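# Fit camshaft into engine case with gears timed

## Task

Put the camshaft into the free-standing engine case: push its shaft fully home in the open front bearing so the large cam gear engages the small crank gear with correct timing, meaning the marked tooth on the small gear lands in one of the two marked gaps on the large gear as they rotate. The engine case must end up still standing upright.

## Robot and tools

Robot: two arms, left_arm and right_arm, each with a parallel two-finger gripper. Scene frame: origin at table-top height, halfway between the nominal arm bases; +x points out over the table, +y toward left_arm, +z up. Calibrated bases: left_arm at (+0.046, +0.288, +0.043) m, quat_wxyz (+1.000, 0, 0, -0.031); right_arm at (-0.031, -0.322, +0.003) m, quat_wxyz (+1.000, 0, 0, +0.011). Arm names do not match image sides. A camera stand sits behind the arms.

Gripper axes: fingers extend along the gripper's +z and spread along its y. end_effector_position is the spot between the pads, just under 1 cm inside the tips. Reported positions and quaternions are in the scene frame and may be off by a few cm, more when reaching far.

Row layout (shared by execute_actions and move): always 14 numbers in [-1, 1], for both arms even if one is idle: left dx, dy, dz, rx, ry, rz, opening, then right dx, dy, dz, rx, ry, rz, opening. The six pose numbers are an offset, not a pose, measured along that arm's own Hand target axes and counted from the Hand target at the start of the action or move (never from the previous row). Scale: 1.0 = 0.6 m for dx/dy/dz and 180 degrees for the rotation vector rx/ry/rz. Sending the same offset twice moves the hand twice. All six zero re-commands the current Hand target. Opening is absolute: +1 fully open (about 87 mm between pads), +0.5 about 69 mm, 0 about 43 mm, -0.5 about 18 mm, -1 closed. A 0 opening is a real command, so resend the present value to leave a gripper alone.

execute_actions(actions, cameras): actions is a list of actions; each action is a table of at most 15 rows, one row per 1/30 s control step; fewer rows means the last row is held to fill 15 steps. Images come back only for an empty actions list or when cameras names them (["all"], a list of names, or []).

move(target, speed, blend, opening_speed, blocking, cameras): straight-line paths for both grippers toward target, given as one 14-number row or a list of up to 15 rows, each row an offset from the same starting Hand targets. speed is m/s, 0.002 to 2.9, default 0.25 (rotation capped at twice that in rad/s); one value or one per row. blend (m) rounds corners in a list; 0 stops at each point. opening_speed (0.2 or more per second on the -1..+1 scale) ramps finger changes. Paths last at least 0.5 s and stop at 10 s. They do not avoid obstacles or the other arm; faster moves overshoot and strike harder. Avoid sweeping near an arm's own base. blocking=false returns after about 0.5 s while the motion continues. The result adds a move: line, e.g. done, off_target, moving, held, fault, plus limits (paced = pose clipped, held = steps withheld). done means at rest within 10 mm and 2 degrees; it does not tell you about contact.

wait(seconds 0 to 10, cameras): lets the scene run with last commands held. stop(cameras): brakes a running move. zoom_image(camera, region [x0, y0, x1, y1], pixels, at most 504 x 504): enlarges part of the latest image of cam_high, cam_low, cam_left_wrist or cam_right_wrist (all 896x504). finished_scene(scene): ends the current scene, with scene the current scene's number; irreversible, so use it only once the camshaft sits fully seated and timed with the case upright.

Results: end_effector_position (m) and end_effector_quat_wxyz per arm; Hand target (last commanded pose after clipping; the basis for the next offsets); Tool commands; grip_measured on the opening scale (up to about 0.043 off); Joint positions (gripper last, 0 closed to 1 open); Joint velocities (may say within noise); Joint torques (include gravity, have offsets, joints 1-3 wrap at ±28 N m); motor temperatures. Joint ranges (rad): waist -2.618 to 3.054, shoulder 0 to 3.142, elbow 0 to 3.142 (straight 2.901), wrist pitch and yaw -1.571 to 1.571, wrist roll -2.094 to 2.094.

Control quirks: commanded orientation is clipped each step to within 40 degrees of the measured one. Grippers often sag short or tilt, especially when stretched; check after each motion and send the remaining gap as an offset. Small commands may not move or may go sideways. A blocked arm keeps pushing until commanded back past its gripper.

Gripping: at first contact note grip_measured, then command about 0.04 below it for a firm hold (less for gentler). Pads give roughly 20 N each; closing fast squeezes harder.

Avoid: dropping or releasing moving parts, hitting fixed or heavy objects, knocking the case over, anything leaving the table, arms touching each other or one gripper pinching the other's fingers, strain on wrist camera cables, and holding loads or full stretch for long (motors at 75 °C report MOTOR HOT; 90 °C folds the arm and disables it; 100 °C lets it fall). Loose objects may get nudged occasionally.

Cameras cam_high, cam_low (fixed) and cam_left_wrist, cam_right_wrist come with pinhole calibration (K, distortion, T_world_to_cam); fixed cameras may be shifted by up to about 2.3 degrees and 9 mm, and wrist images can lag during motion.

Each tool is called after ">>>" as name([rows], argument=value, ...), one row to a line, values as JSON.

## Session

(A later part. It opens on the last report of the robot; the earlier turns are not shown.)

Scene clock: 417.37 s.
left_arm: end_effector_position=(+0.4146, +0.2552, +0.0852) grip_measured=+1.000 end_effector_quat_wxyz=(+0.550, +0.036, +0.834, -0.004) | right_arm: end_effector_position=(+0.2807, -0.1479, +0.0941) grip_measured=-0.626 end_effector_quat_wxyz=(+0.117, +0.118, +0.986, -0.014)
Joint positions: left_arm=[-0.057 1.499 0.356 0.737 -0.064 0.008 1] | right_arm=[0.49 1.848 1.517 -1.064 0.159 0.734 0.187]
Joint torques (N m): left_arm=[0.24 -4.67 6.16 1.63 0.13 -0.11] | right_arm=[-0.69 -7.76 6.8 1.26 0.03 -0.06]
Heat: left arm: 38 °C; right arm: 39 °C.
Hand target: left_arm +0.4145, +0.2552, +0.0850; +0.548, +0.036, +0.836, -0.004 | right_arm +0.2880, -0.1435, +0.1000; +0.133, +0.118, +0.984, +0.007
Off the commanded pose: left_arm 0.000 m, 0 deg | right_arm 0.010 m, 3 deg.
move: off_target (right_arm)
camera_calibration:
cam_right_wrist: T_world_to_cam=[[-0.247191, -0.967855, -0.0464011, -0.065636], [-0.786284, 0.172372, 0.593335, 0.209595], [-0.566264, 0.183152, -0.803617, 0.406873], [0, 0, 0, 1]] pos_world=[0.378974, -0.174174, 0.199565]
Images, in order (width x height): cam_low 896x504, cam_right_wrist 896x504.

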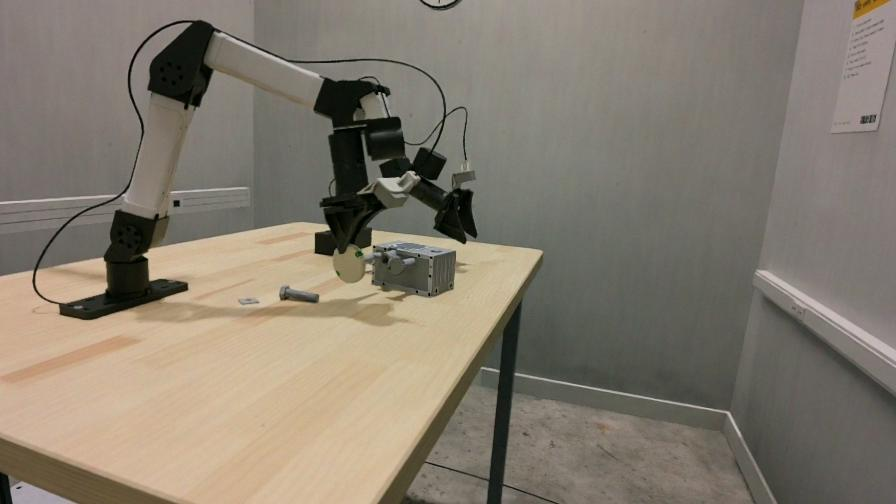

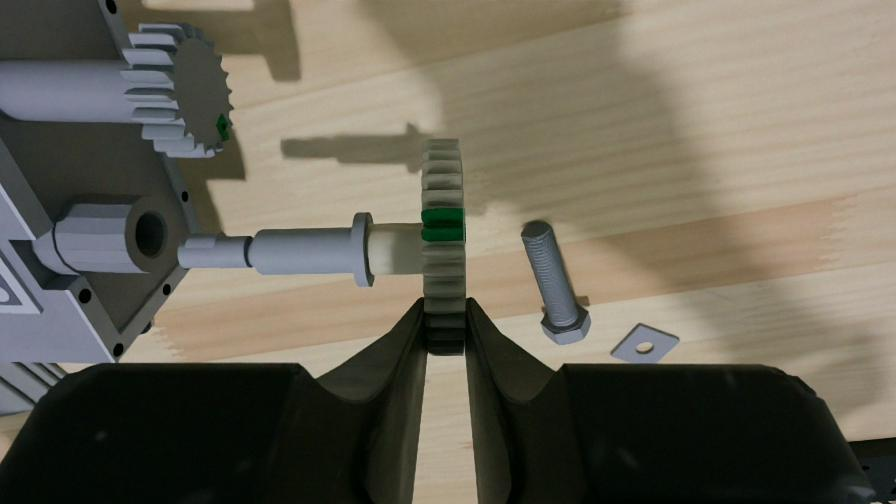

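>>> move(target=[0,0,0,0,0,0,1,0.0118,-0.001,0.0227,0,0,0,-0.9], speed=0.08, cameras=["cam_right_wrist","cam_low"])

>>> zoom_image(camera="cam_low", region=[330, 225, 430, 295])

>>> zoom_image(camera="cam_right_wrist", region=[0, 100, 280, 350])

Scene clock: 466.80 s.
left_arm: end_effector_position=(+0.4146, +0.2552, +0.0852) grip_measured=+1.000 end_effector_quat_wxyz=(+0.550, +0.036, +0.834, -0.004) | right_arm: end_effector_position=(+0.2779, -0.1494, +0.0779) grip_measured=-0.626 end_effector_quat_wxyz=(+0.115, +0.117, +0.986, -0.015)
Joint positions: left_arm=[-0.057 1.499 0.356 0.737 -0.064 0.008 1] | right_arm=[0.49 1.848 1.452 -1.005 0.159 0.734 0.187]
Joint torques (N m): left_arm=[0.12 -4.66 6.26 1.67 0.13 -0.12] | right_arm=[-0.18 -7.98 6.89 1.23 0.03 0]
Heat: left arm: 38 °C; right arm: 39 °C.
Hand target: left_arm +0.4145, +0.2552, +0.0850; +0.548, +0.036, +0.836, -0.004 | right_arm +0.2847, -0.1427, +0.0850; +0.133, +0.118, +0.984, +0.007
Off the commanded pose: left_arm 0.000 m, 0 deg | right_arm 0.012 m, 3 deg.
move: off_target (right_arm)
camera_calibration:
cam_right_wrist: T_world_to_cam=[[-0.247322, -0.96797, -0.0431965, -0.0688088], [-0.783626, 0.173602, 0.596484, 0.216359], [-0.569879, 0.181373, -0.801462, 0.393153], [0, 0, 0, 1]] pos_world=[0.376577, -0.175473, 0.18307]
Images, in order (width x height): cam_low 896x504, cam_right_wrist 896x504.

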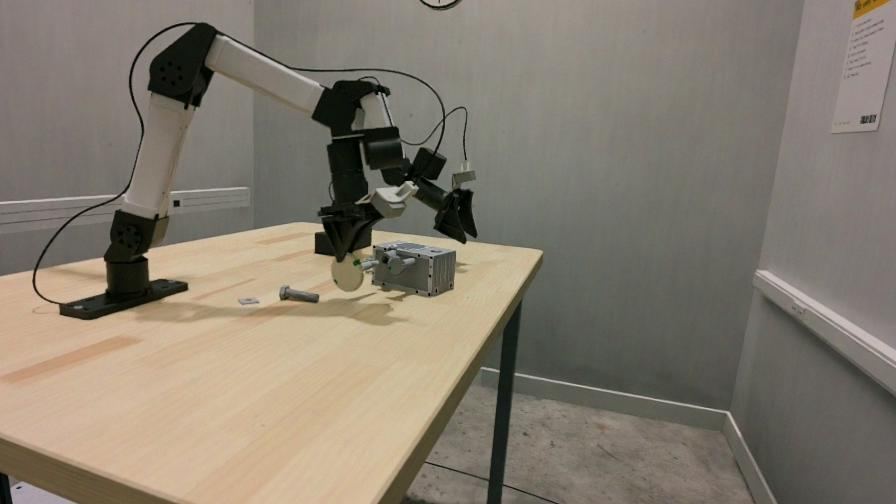

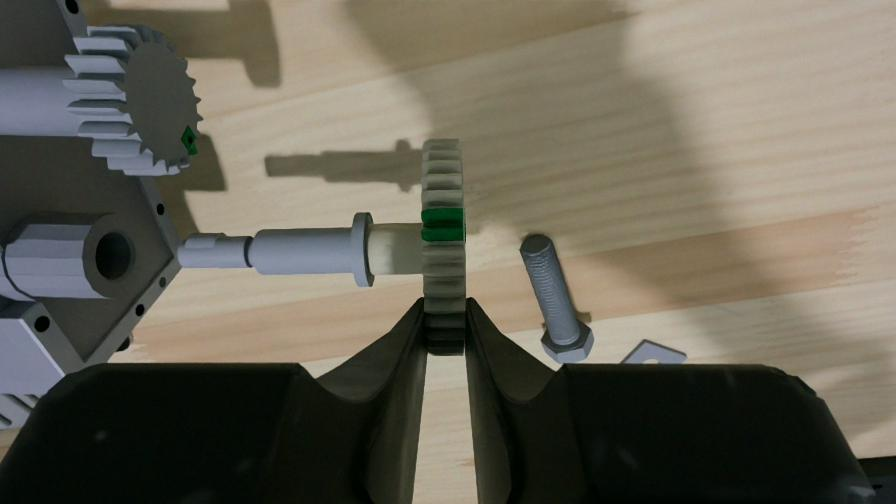

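Scaled by 5.040 from the camera's 896x504 image, which has a finer 1280x720 frame.

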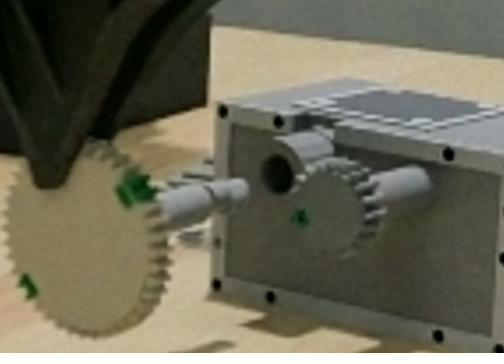

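Scaled by 1.800 from the camera's 896x504 image, which has a finer 1280x720 frame.

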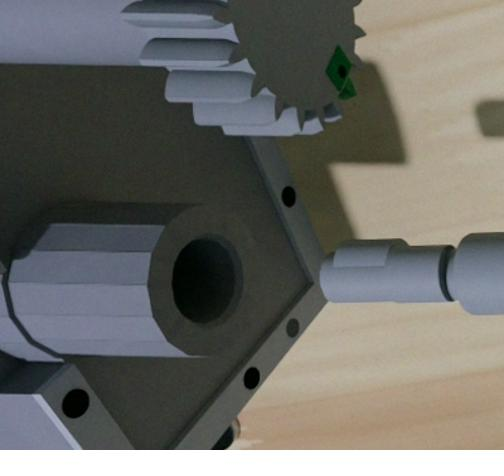

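>>> move(target=[0,0,0,0,0,0,1,-0.0005,0.03,-0.0023,0,0,0,-0.9], speed=0.06, cameras=["cam_right_wrist","cam_low"])

>>> zoom_image(camera="cam_low", region=[330, 225, 430, 295])

>>> zoom_image(camera="cam_right_wrist", region=[0, 100, 280, 350])

Scene clock: 485.63 s.
left_arm: end_effector_position=(+0.4146, +0.2552, +0.0852) grip_measured=+1.000 end_effector_quat_wxyz=(+0.550, +0.036, +0.834, -0.004) | right_arm: end_effector_position=(+0.2789, -0.1352, +0.0765) grip_measured=-0.626 end_effector_quat_wxyz=(+0.117, +0.114, +0.987, -0.011)
Joint positions: left_arm=[-0.057 1.499 0.356 0.737 -0.064 0.008 1] | right_arm=[0.521 1.874 1.481 -1.004 0.159 0.758 0.187]
Joint torques (N m): left_arm=[0.2 -4.53 6.23 1.66 0.09 -0.06] | right_arm=[0.24 -6.64 10.61 0.94 0.11 0.11]
Heat: left arm: 38 °C; right arm: 39 °C.
Hand target: left_arm +0.4145, +0.2552, +0.0850; +0.548, +0.036, +0.836, -0.004 | right_arm +0.2887, -0.1251, +0.0872; +0.133, +0.118, +0.984, +0.007
Off the commanded pose: left_arm 0.000 m, 0 deg | right_arm 0.018 m, 3 deg.
move: off_target (right_arm)
camera_calibration:
cam_right_wrist: T_world_to_cam=[[-0.239135, -0.969675, -0.0504415, -0.0568604], [-0.787112, 0.163169, 0.594836, 0.215299], [-0.568567, 0.181949, -0.802263, 0.389772], [0, 0, 0, 1]] pos_world=[0.377479, -0.161185, 0.181763]
Images, in order (width x height): cam_low 896x504, cam_right_wrist 896x504.

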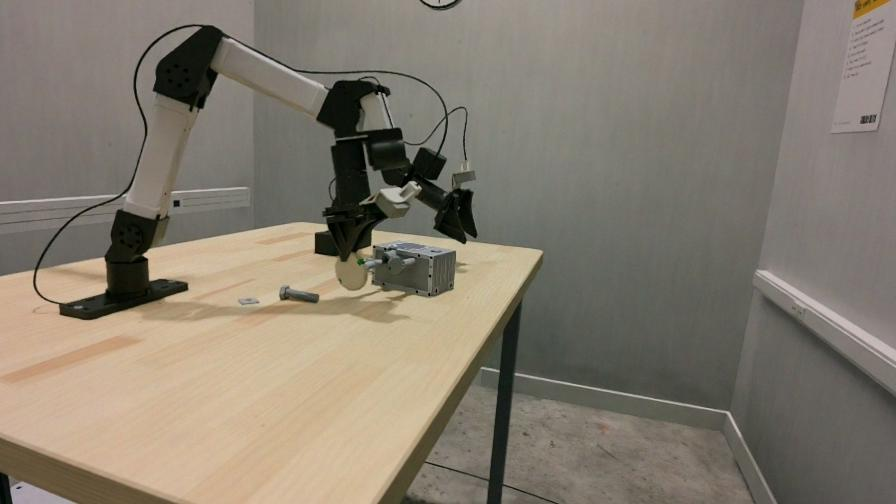

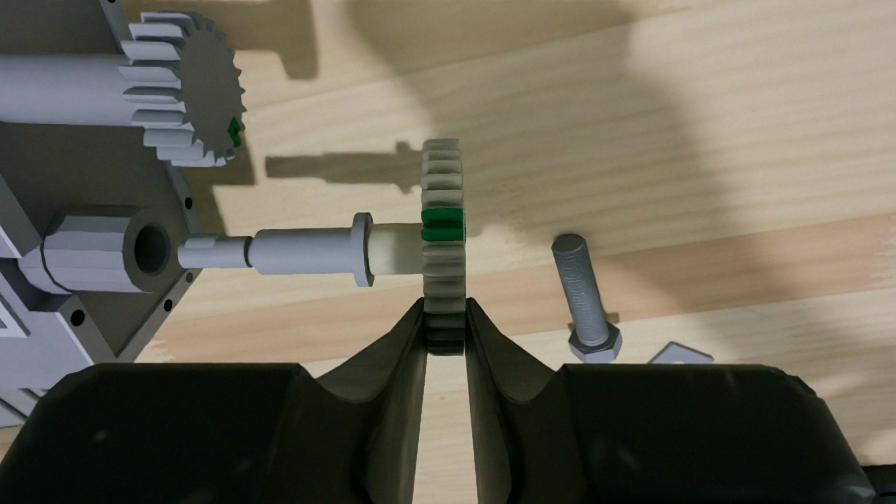

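Scaled by 5.040 from the camera's 896x504 image, which has a finer 1280x720 frame.

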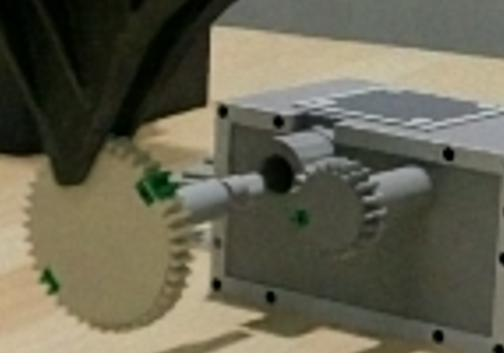

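Scaled by 1.800 from the camera's 896x504 image, which has a finer 1280x720 frame.

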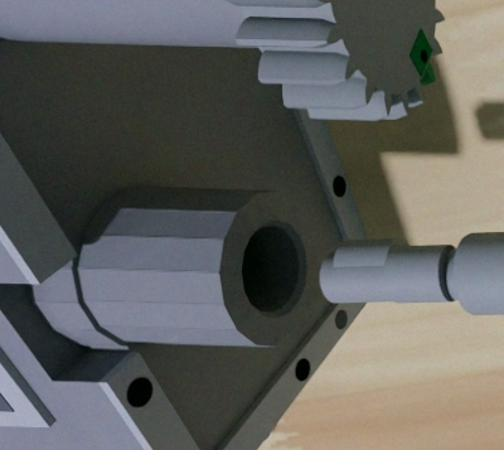

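>>> move(target=[0,0,0,0,0,0,1,-0.0065,0,-0.005,0,0,0,-0.9], speed=0.06, cameras=["cam_right_wrist","cam_low"])

>>> zoom_image(camera="cam_low", region=[330, 225, 430, 295])

>>> zoom_image(camera="cam_right_wrist", region=[0, 100, 280, 350])

Scene clock: 498.80 s.
left_arm: end_effector_position=(+0.4146, +0.2552, +0.0852) grip_measured=+1.000 end_effector_quat_wxyz=(+0.550, +0.036, +0.834, -0.004) | right_arm: end_effector_position=(+0.2831, -0.1327, +0.0804) grip_measured=-0.626 end_effector_quat_wxyz=(+0.121, +0.114, +0.986, -0.008)
Joint positions: left_arm=[-0.057 1.499 0.356 0.737 -0.064 0.008 1] | right_arm=[0.521 1.881 1.505 -1.011 0.159 0.758 0.187]
Joint torques (N m): left_arm=[0.23 -4.51 6.26 1.65 0.15 -0.08] | right_arm=[-0.24 -6.74 10.63 0.83 0.11 0.07]
Heat: left arm: 38 °C; right arm: 40 °C.
Hand target: left_arm +0.4145, +0.2552, +0.0850; +0.548, +0.036, +0.836, -0.004 | right_arm +0.2917, -0.1259, +0.0912; +0.133, +0.118, +0.984, +0.007
Off the commanded pose: left_arm 0.000 m, 0 deg | right_arm 0.015 m, 2 deg.
move: off_target (right_arm)
camera_calibration:
cam_right_wrist: T_world_to_cam=[[-0.23941, -0.969191, -0.0578984, -0.0524474], [-0.792229, 0.160527, 0.588732, 0.21738], [-0.561299, 0.186817, -0.806252, 0.393756], [0, 0, 0, 1]] pos_world=[0.380674, -0.159287, 0.186452]
Images, in order (width x height): cam_low 896x504, cam_right_wrist 896x504.

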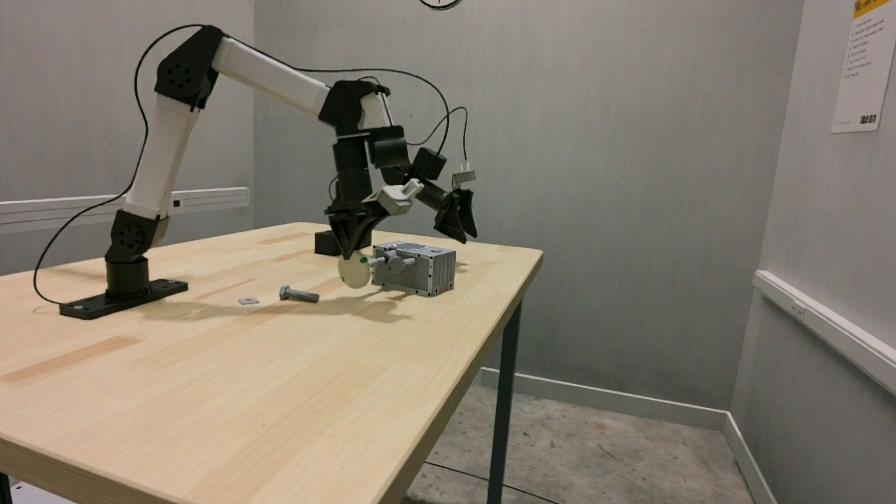

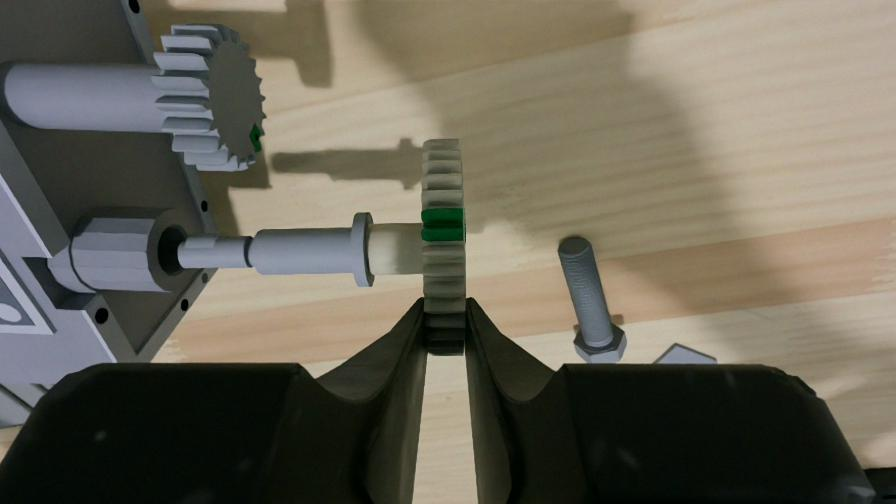

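Scaled by 5.040 from the camera's 896x504 image, which has a finer 1280x720 frame.

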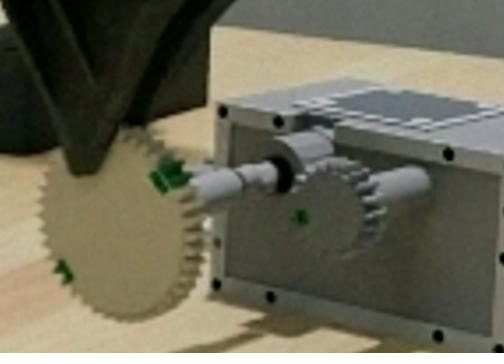

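Scaled by 1.800 from the camera's 896x504 image, which has a finer 1280x720 frame.

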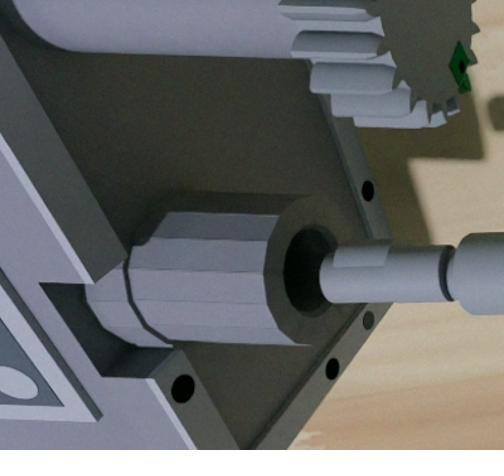

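>>> move(target=[0,0,0,0,0,0,1,-0.0023,0.02,-0.001,0,0,0,-0.9], speed=0.05, cameras=["cam_right_wrist","cam_low"])

>>> zoom_image(camera="cam_low", region=[330, 225, 430, 295])

>>> zoom_image(camera="cam_right_wrist", region=[0, 100, 280, 350])

Scene clock: 514.80 s.
left_arm: end_effector_position=(+0.4146, +0.2552, +0.0852) grip_measured=+1.000 end_effector_quat_wxyz=(+0.550, +0.036, +0.834, -0.004) | right_arm: end_effector_position=(+0.2864, -0.1255, +0.0811) grip_measured=-0.626 end_effector_quat_wxyz=(+0.115, +0.114, +0.987, -0.010)
Joint positions: left_arm=[-0.057 1.499 0.356 0.737 -0.064 0.008 1] | right_arm=[0.532 1.917 1.557 -1.04 0.159 0.77 0.187]
Joint torques (N m): left_arm=[0.08 -4.48 6.05 1.63 0.09 -0.12] | right_arm=[0.47 -6.99 10.78 0.92 0.14 0.14]
Heat: left arm: 38 °C; right arm: 41 °C.
Hand target: left_arm +0.4145, +0.2552, +0.0850; +0.548, +0.036, +0.836, -0.004 | right_arm +0.2955, -0.1147, +0.0926; +0.133, +0.118, +0.984, +0.007
Off the commanded pose: left_arm 0.000 m, 0 deg | right_arm 0.018 m, 3 deg.
move: off_target (right_arm)
camera_calibration:
cam_right_wrist: T_world_to_cam=[[-0.240404, -0.969322, -0.0511889, -0.0449219], [-0.785719, 0.163361, 0.596623, 0.216213], [-0.569958, 0.183651, -0.800887, 0.396513], [0, 0, 0, 1]] pos_world=[0.385079, -0.151684, 0.186265]
Images, in order (width x height): cam_low 896x504, cam_right_wrist 896x504.

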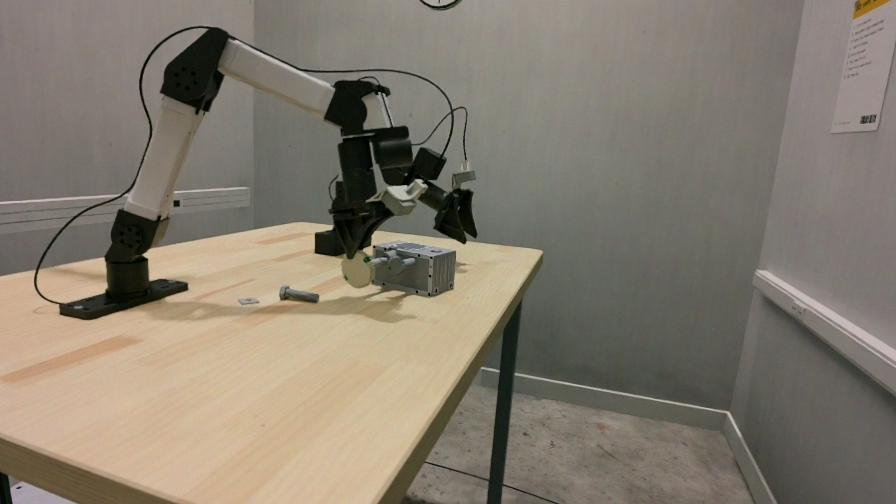

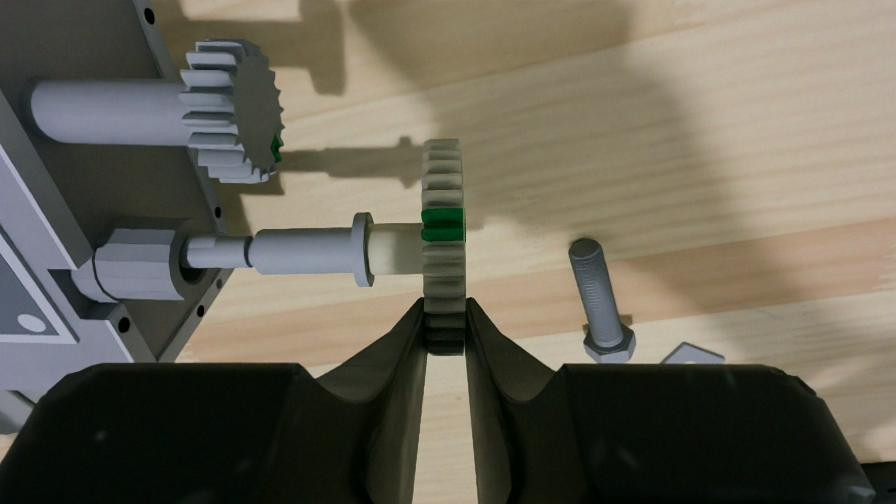

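Scaled by 5.040 from the camera's 896x504 image, which has a finer 1280x720 frame.

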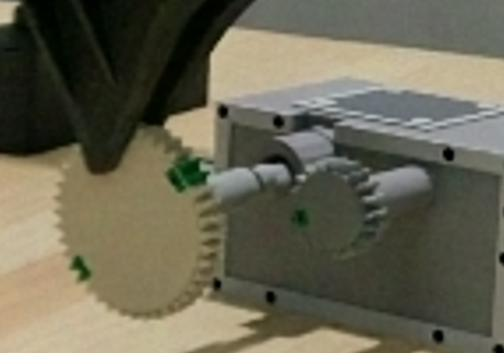

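Scaled by 1.800 from the camera's 896x504 image, which has a finer 1280x720 frame.

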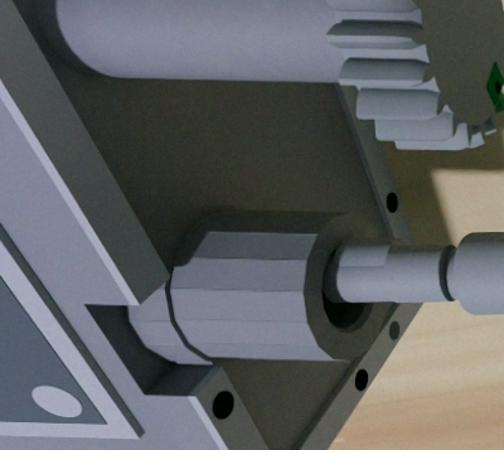

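>>> move(target=[0,0,0,0,0,0,1,0.005,0,0,0,0,0,-0.9], speed=0.05, cameras=["cam_right_wrist","cam_low"])

>>> zoom_image(camera="cam_low", region=[330, 225, 430, 295])

>>> zoom_image(camera="cam_right_wrist", region=[0, 100, 280, 350])

Scene clock: 533.47 s.
left_arm: end_effector_position=(+0.4146, +0.2552, +0.0852) grip_measured=+1.000 end_effector_quat_wxyz=(+0.550, +0.036, +0.834, -0.004) | right_arm: end_effector_position=(+0.2846, -0.1228, +0.0811) grip_measured=-0.626 end_effector_quat_wxyz=(+0.115, +0.114, +0.987, -0.010)
Joint positions: left_arm=[-0.057 1.499 0.356 0.737 -0.064 0.008 1] | right_arm=[0.54 1.917 1.557 -1.042 0.159 0.777 0.187]
Joint torques (N m): left_arm=[0.23 -4.52 6.17 1.64 0.12 -0.09] | right_arm=[0.31 -7.51 9.65 0.97 0.16 0.14]
Motor temperatures (°C): left_arm=[22 32 32 38 22 22 23] | right_arm=[23 37 44 31 23 24 25]
Heat: left arm: 38 °C; right arm: 44 °C.
Hand target: left_arm +0.4145, +0.2552, +0.0850; +0.548, +0.036, +0.836, -0.004 | right_arm +0.2927, -0.1139, +0.0919; +0.133, +0.118, +0.984, +0.007
Off the commanded pose: left_arm 0.000 m, 0 deg | right_arm 0.016 m, 3 deg.
move: off_target (right_arm)
camera_calibration:
cam_right_wrist: T_world_to_cam=[[-0.239483, -0.969504, -0.0520622, -0.0429133], [-0.785486, 0.161952, 0.597314, 0.214148], [-0.570666, 0.183941, -0.800316, 0.395235], [0, 0, 0, 1]] pos_world=[0.38348, -0.148986, 0.186165]
Images, in order (width x height): cam_low 896x504, cam_right_wrist 896x504.

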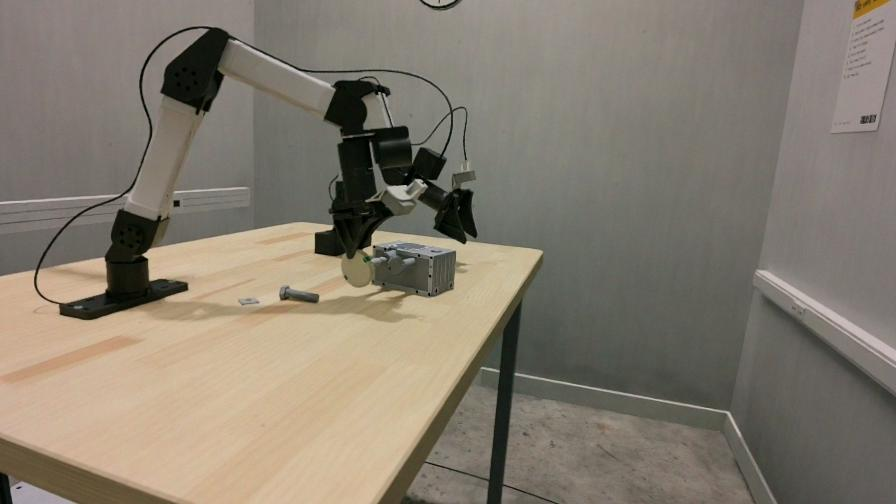

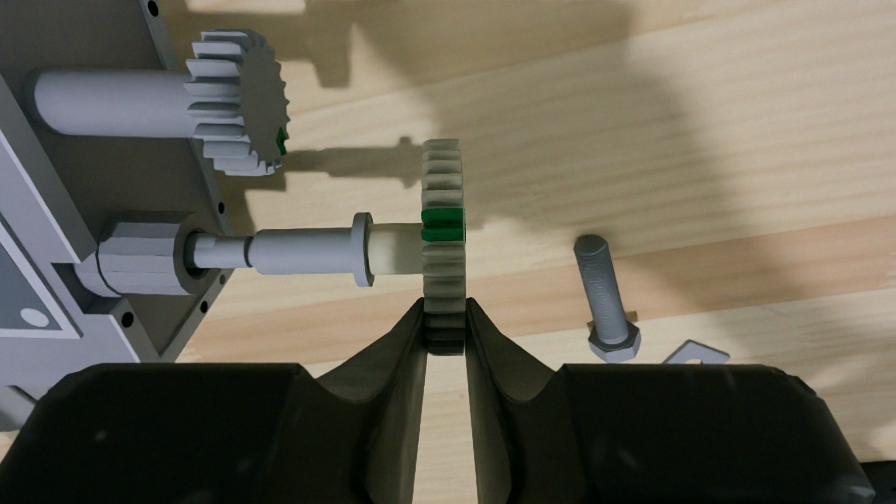

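Scaled by 5.040 from the camera's 896x504 image, which has a finer 1280x720 frame.

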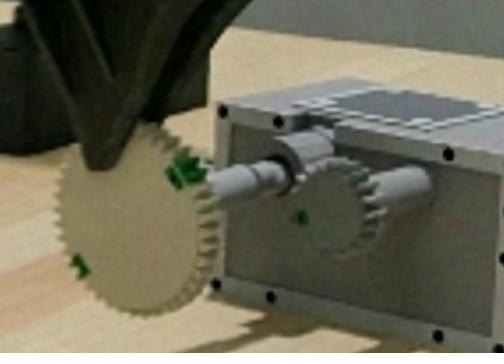

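Scaled by 1.800 from the camera's 896x504 image, which has a finer 1280x720 frame.

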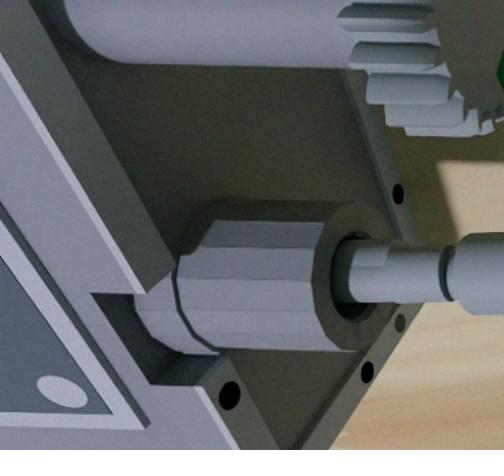

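>>> move(target=[0,0,0,0,0,0,1,0.0015,0.022,0.0005,0,0,0,-0.9], speed=0.05, cameras=["cam_right_wrist","cam_low"])

>>> zoom_image(camera="cam_low", region=[330, 225, 430, 295])

>>> zoom_image(camera="cam_right_wrist", region=[0, 100, 280, 350])

Scene clock: 545.07 s.
left_arm: end_effector_position=(+0.4146, +0.2552, +0.0852) grip_measured=+1.000 end_effector_quat_wxyz=(+0.550, +0.036, +0.834, -0.004) | right_arm: end_effector_position=(+0.2871, -0.1088, +0.0807) grip_measured=-0.626 end_effector_quat_wxyz=(+0.117, +0.114, +0.987, -0.005)
Joint positions: left_arm=[-0.057 1.499 0.356 0.737 -0.064 0.008 1] | right_arm=[0.566 1.947 1.596 -1.045 0.159 0.803 0.187]
Joint torques (N m): left_arm=[0.1 -4.48 6.2 1.62 0.12 -0.04] | right_arm=[0.28 -7.19 10.69 0.83 0.22 0.12]
Heat: left arm: 38 °C; right arm: 45 °C.
Hand target: left_arm +0.4145, +0.2552, +0.0850; +0.548, +0.036, +0.836, -0.004 | right_arm +0.2949, -0.1010, +0.0918; +0.132, +0.118, +0.984, +0.007
Off the commanded pose: left_arm 0.000 m, 0 deg | right_arm 0.016 m, 2 deg.
move: off_target (right_arm)
camera_calibration:
cam_right_wrist: T_world_to_cam=[[-0.238175, -0.969256, -0.0617692, -0.0283374], [-0.788955, 0.155995, 0.59432, 0.214652], [-0.566413, 0.190285, -0.801853, 0.393311], [0, 0, 0, 1]] pos_world=[0.385378, -0.135792, 0.186055]
Images, in order (width x height): cam_low 896x504, cam_right_wrist 896x504.

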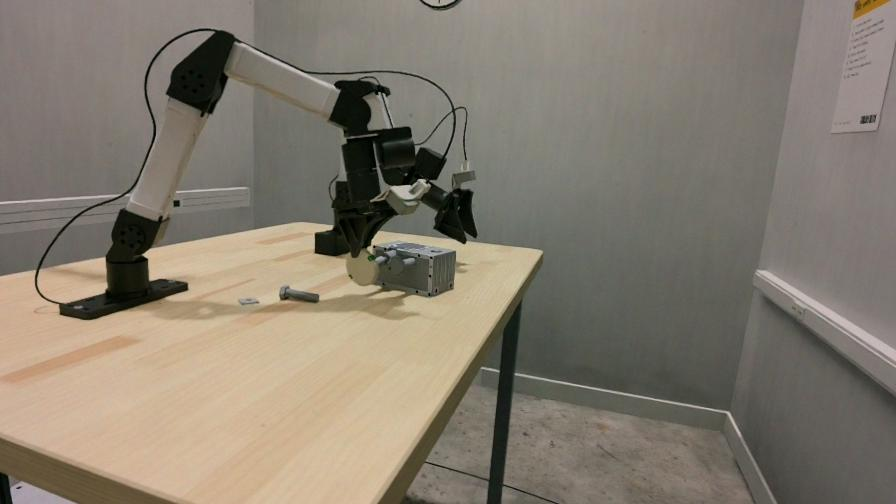

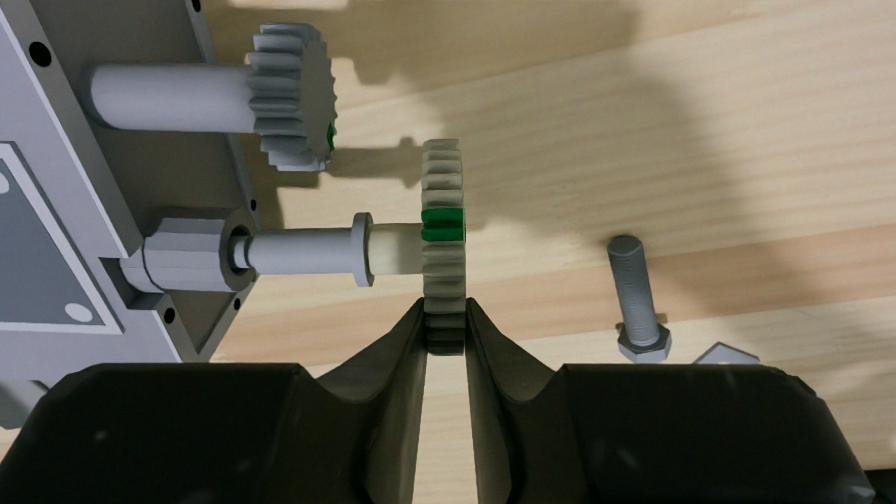

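Scaled by 5.040 from the camera's 896x504 image, which has a finer 1280x720 frame.

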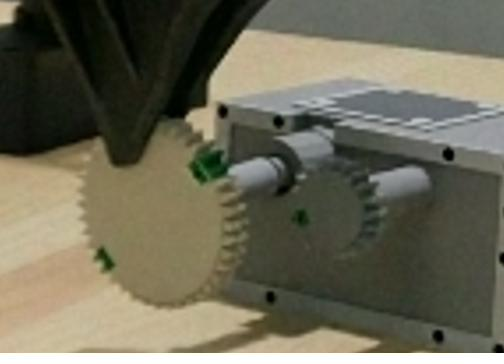

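Scaled by 1.800 from the camera's 896x504 image, which has a finer 1280x720 frame.

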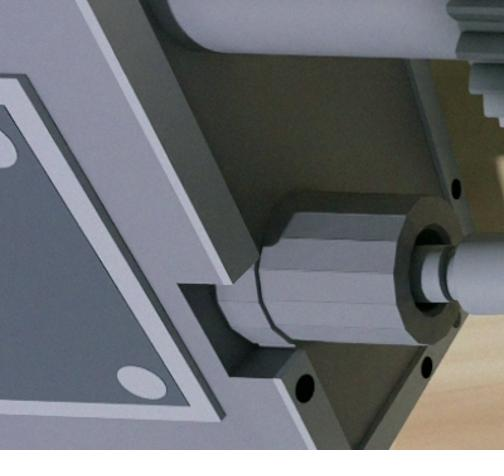

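>>> move(target=[0,0,0,0,0,0,1,0,0.018,0.0005,0,0,0,-0.9], speed=0.05, cameras=["cam_right_wrist","cam_low"])

>>> zoom_image(camera="cam_low", region=[330, 225, 430, 295])

>>> zoom_image(camera="cam_right_wrist", region=[100, 100, 380, 350])

Scene clock: 554.33 s.
left_arm: end_effector_position=(+0.4146, +0.2552, +0.0852) grip_measured=+1.000 end_effector_quat_wxyz=(+0.550, +0.036, +0.834, -0.004) | right_arm: end_effector_position=(+0.2898, -0.0987, +0.0811) grip_measured=-0.626 end_effector_quat_wxyz=(+0.116, +0.115, +0.987, -0.005)
Joint positions: left_arm=[-0.057 1.499 0.356 0.737 -0.064 0.008 1] | right_arm=[0.582 1.979 1.643 -1.064 0.16 0.821 0.187]
Joint torques (N m): left_arm=[-0.01 -4.42 6.01 1.65 0.15 -0.12] | right_arm=[0.43 -7.34 10.66 0.81 0.25 0.12]
Heat: left arm: 38 °C; right arm: 45 °C.
Hand target: left_arm +0.4145, +0.2552, +0.0850; +0.548, +0.036, +0.836, -0.004 | right_arm +0.2976, -0.0905, +0.0920; +0.133, +0.118, +0.984, +0.007
Off the commanded pose: left_arm 0.000 m, 0 deg | right_arm 0.016 m, 2 deg.
move: off_target (right_arm)
camera_calibration:
cam_right_wrist: T_world_to_cam=[[-0.239737, -0.968794, -0.0629634, -0.0172477], [-0.787655, 0.156178, 0.595994, 0.214499], [-0.567562, 0.192475, -0.800517, 0.393723], [0, 0, 0, 1]] pos_world=[0.388278, -0.125991, 0.186256]
Images, in order (width x height): cam_low 896x504, cam_right_wrist 896x504.

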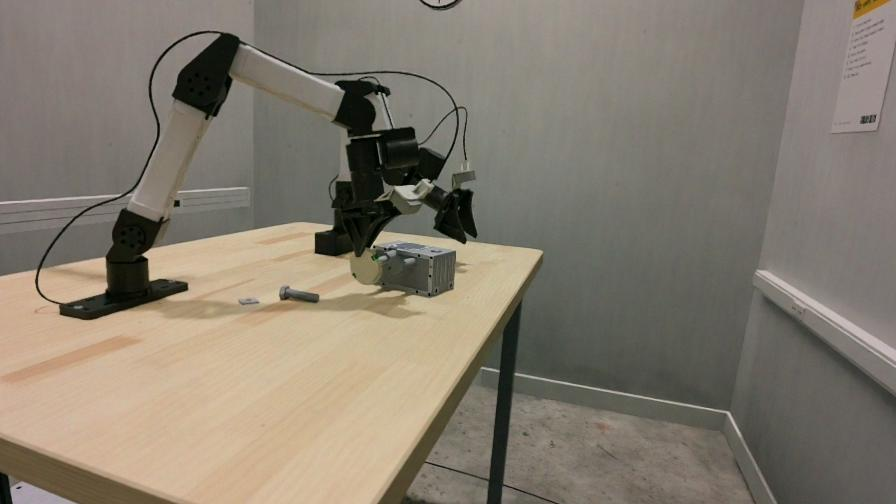

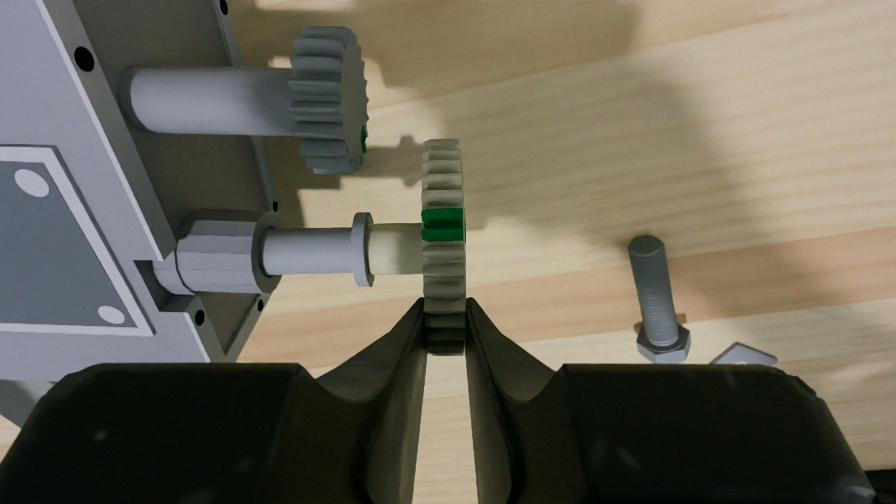

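Scaled by 5.040 from the camera's 896x504 image, which has a finer 1280x720 frame.

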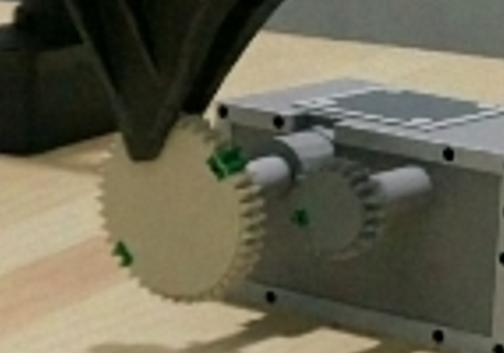

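Scaled by 1.800 from the camera's 896x504 image, which has a finer 1280x720 frame.

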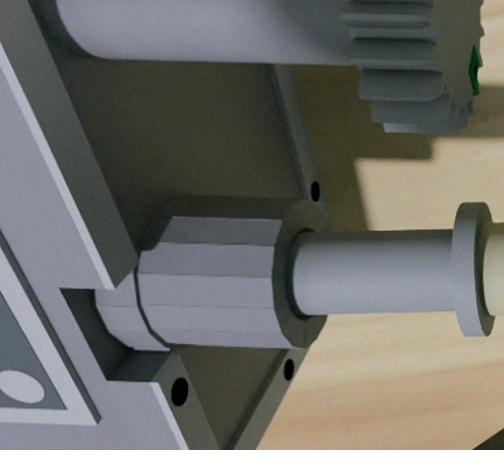

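>>> move(target=[0,0,0,0,0,0,1,0,0.013,0.0005,0,0,0,-0.9], speed=0.05, cameras=["cam_right_wrist","cam_low"])

>>> zoom_image(camera="cam_low", region=[330, 225, 430, 295])

>>> zoom_image(camera="cam_right_wrist", region=[260, 0, 540, 250])

Scene clock: 571.63 s.
left_arm: end_effector_position=(+0.4146, +0.2552, +0.0852) grip_measured=+1.000 end_effector_quat_wxyz=(+0.550, +0.036, +0.834, -0.004) | right_arm: end_effector_position=(+0.2896, -0.0968, +0.0825) grip_measured=-0.626 end_effector_quat_wxyz=(+0.113, +0.115, +0.987, -0.013)
Joint positions: left_arm=[-0.057 1.499 0.356 0.737 -0.064 0.008 1] | right_arm=[0.59 2 1.679 -1.098 0.169 0.831 0.187]
Joint torques (N m): left_arm=[0.27 -4.49 6.13 1.65 0.12 -0.08] | right_arm=[0.83 -7.21 10.59 1.01 0.18 0.16]
Heat: left arm: 38 °C; right arm: 46 °C.
Hand target: left_arm +0.4145, +0.2552, +0.0850; +0.548, +0.036, +0.836, -0.004 | right_arm +0.2994, -0.0829, +0.0921; +0.133, +0.118, +0.984, +0.007
Off the commanded pose: left_arm 0.000 m, 0 deg | right_arm 0.020 m, 3 deg.
move: off_target (right_arm)
camera_calibration:
cam_right_wrist: T_world_to_cam=[[-0.242999, -0.968982, -0.045, -0.0159577], [-0.781527, 0.168088, 0.600801, 0.212148], [-0.574602, 0.181163, -0.798131, 0.394986], [0, 0, 0, 1]] pos_world=[0.388882, -0.122679, 0.187074]
Images, in order (width x height): cam_low 896x504, cam_right_wrist 896x504.

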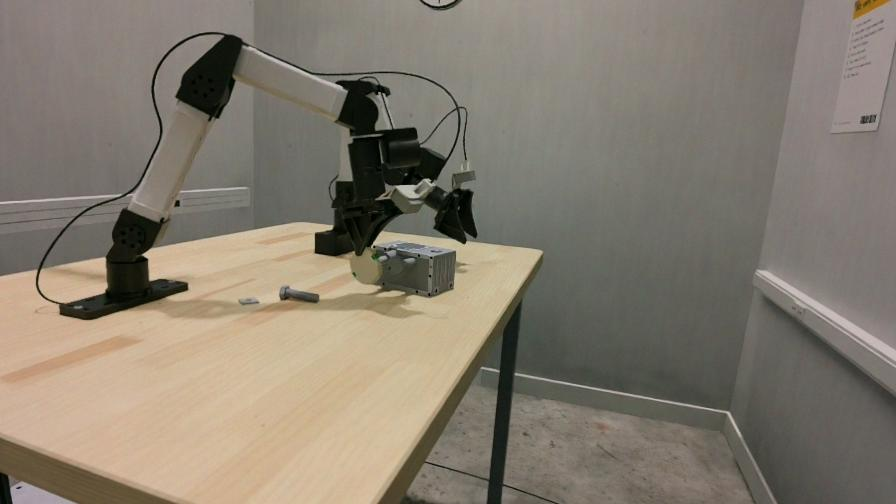

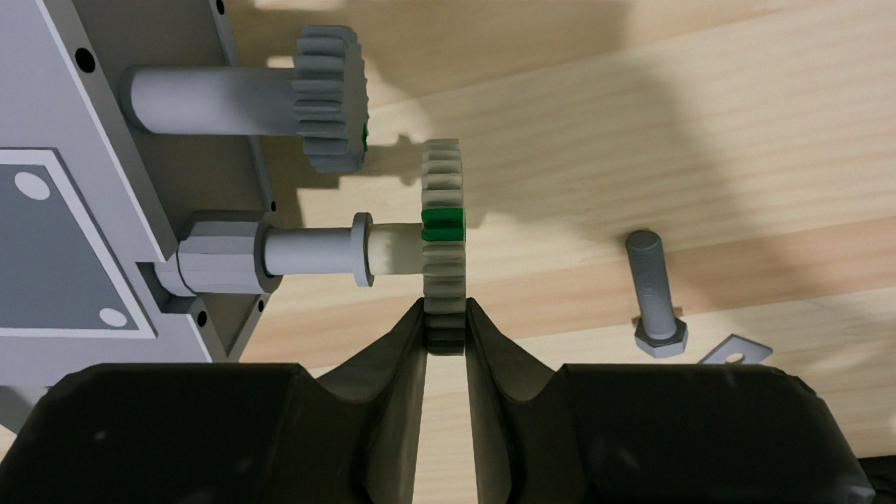

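Scaled by 5.040 from the camera's 896x504 image, which has a finer 1280x720 frame.

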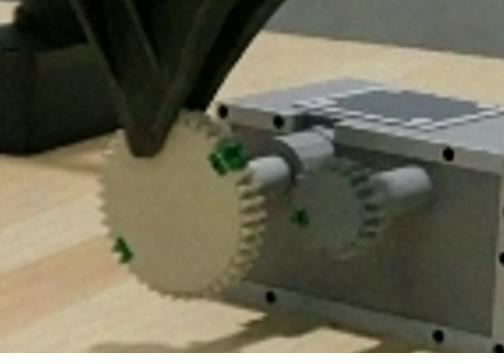

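Scaled by 1.800 from the camera's 896x504 image, which has a finer 1280x720 frame.

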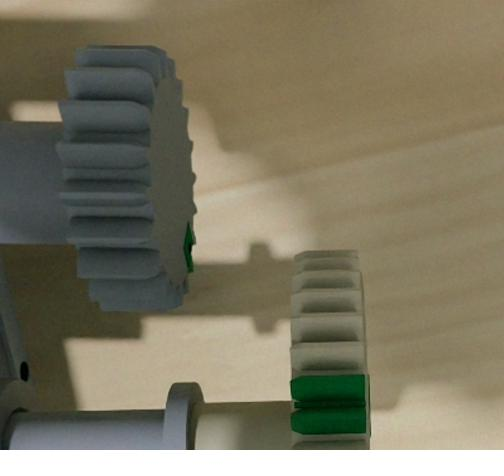

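>>> move([
  [0,0,0,0,0,0,1,0.004,-0.01,0.003,0,0,0.011,-0.9],
  [0,0,0,0,0,0,1,0.004,0.004,0.003,0,0,0.011,-0.9],
], speed=0.04, cameras=["cam_right_wrist"])

>>> zoom_image(camera="cam_right_wrist", region=[100, 100, 380, 350])

Scene clock: 601.27 s.
left_arm: end_effector_position=(+0.4146, +0.2552, +0.0852) grip_measured=+1.000 end_effector_quat_wxyz=(+0.550, +0.036, +0.834, -0.004) | right_arm: end_effector_position=(+0.2880, -0.0959, +0.0819) grip_measured=-0.626 end_effector_quat_wxyz=(+0.111, +0.131, +0.985, -0.015)
Joint positions: left_arm=[-0.057 1.499 0.356 0.737 -0.064 0.008 1] | right_arm=[0.593 2 1.677 -1.103 0.172 0.866 0.187]
Joint torques (N m): left_arm=[-0.08 -4.57 6.12 1.65 0.1 -0.05] | right_arm=[0.99 -7.27 9.87 1.15 0.16 0.22]
Heat: left arm: 38 °C; right arm: 45 °C.
Hand target: left_arm +0.4145, +0.2552, +0.0850; +0.548, +0.036, +0.836, -0.004 | right_arm +0.2982, -0.0800, +0.0899; +0.133, +0.135, +0.982, +0.009
Off the commanded pose: left_arm 0.000 m, 0 deg | right_arm 0.020 m, 4 deg.
move: off_target (right_arm)
camera_calibration:
cam_right_wrist: T_world_to_cam=[[-0.273944, -0.960675, -0.0453719, -0.00575709], [-0.774383, 0.192353, 0.60277, 0.211262], [-0.570338, 0.20026, -0.796624, 0.393886], [0, 0, 0, 1]] pos_world=[0.386668, -0.125047, 0.186176]
Images, in order (width x height): cam_right_wrist 896x504.

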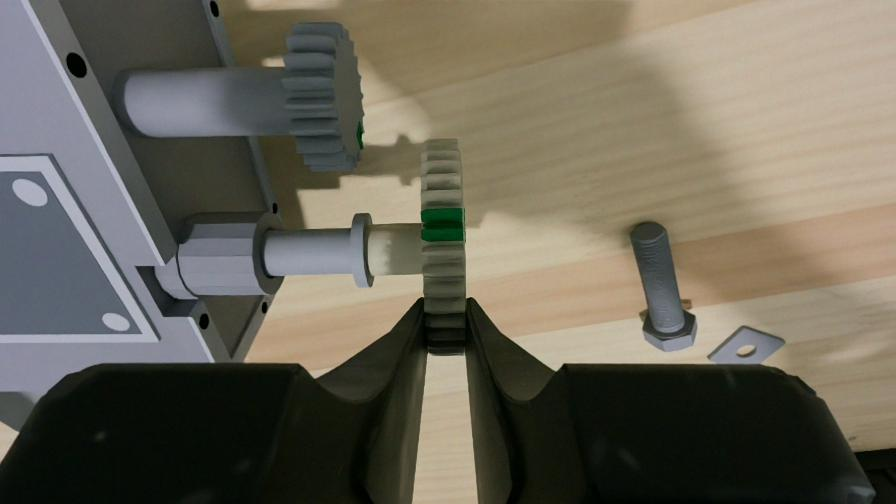

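Scaled by 1.800 from the camera's 896x504 image, which has a finer 1280x720 frame.

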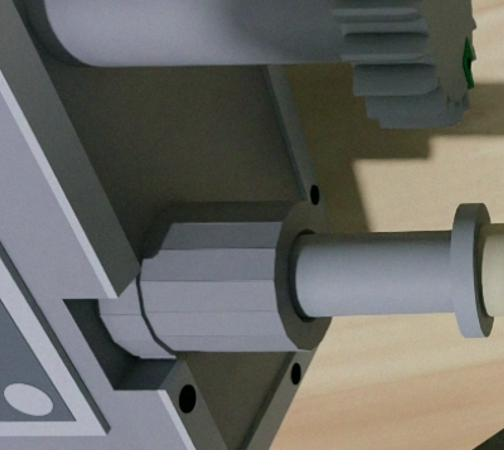

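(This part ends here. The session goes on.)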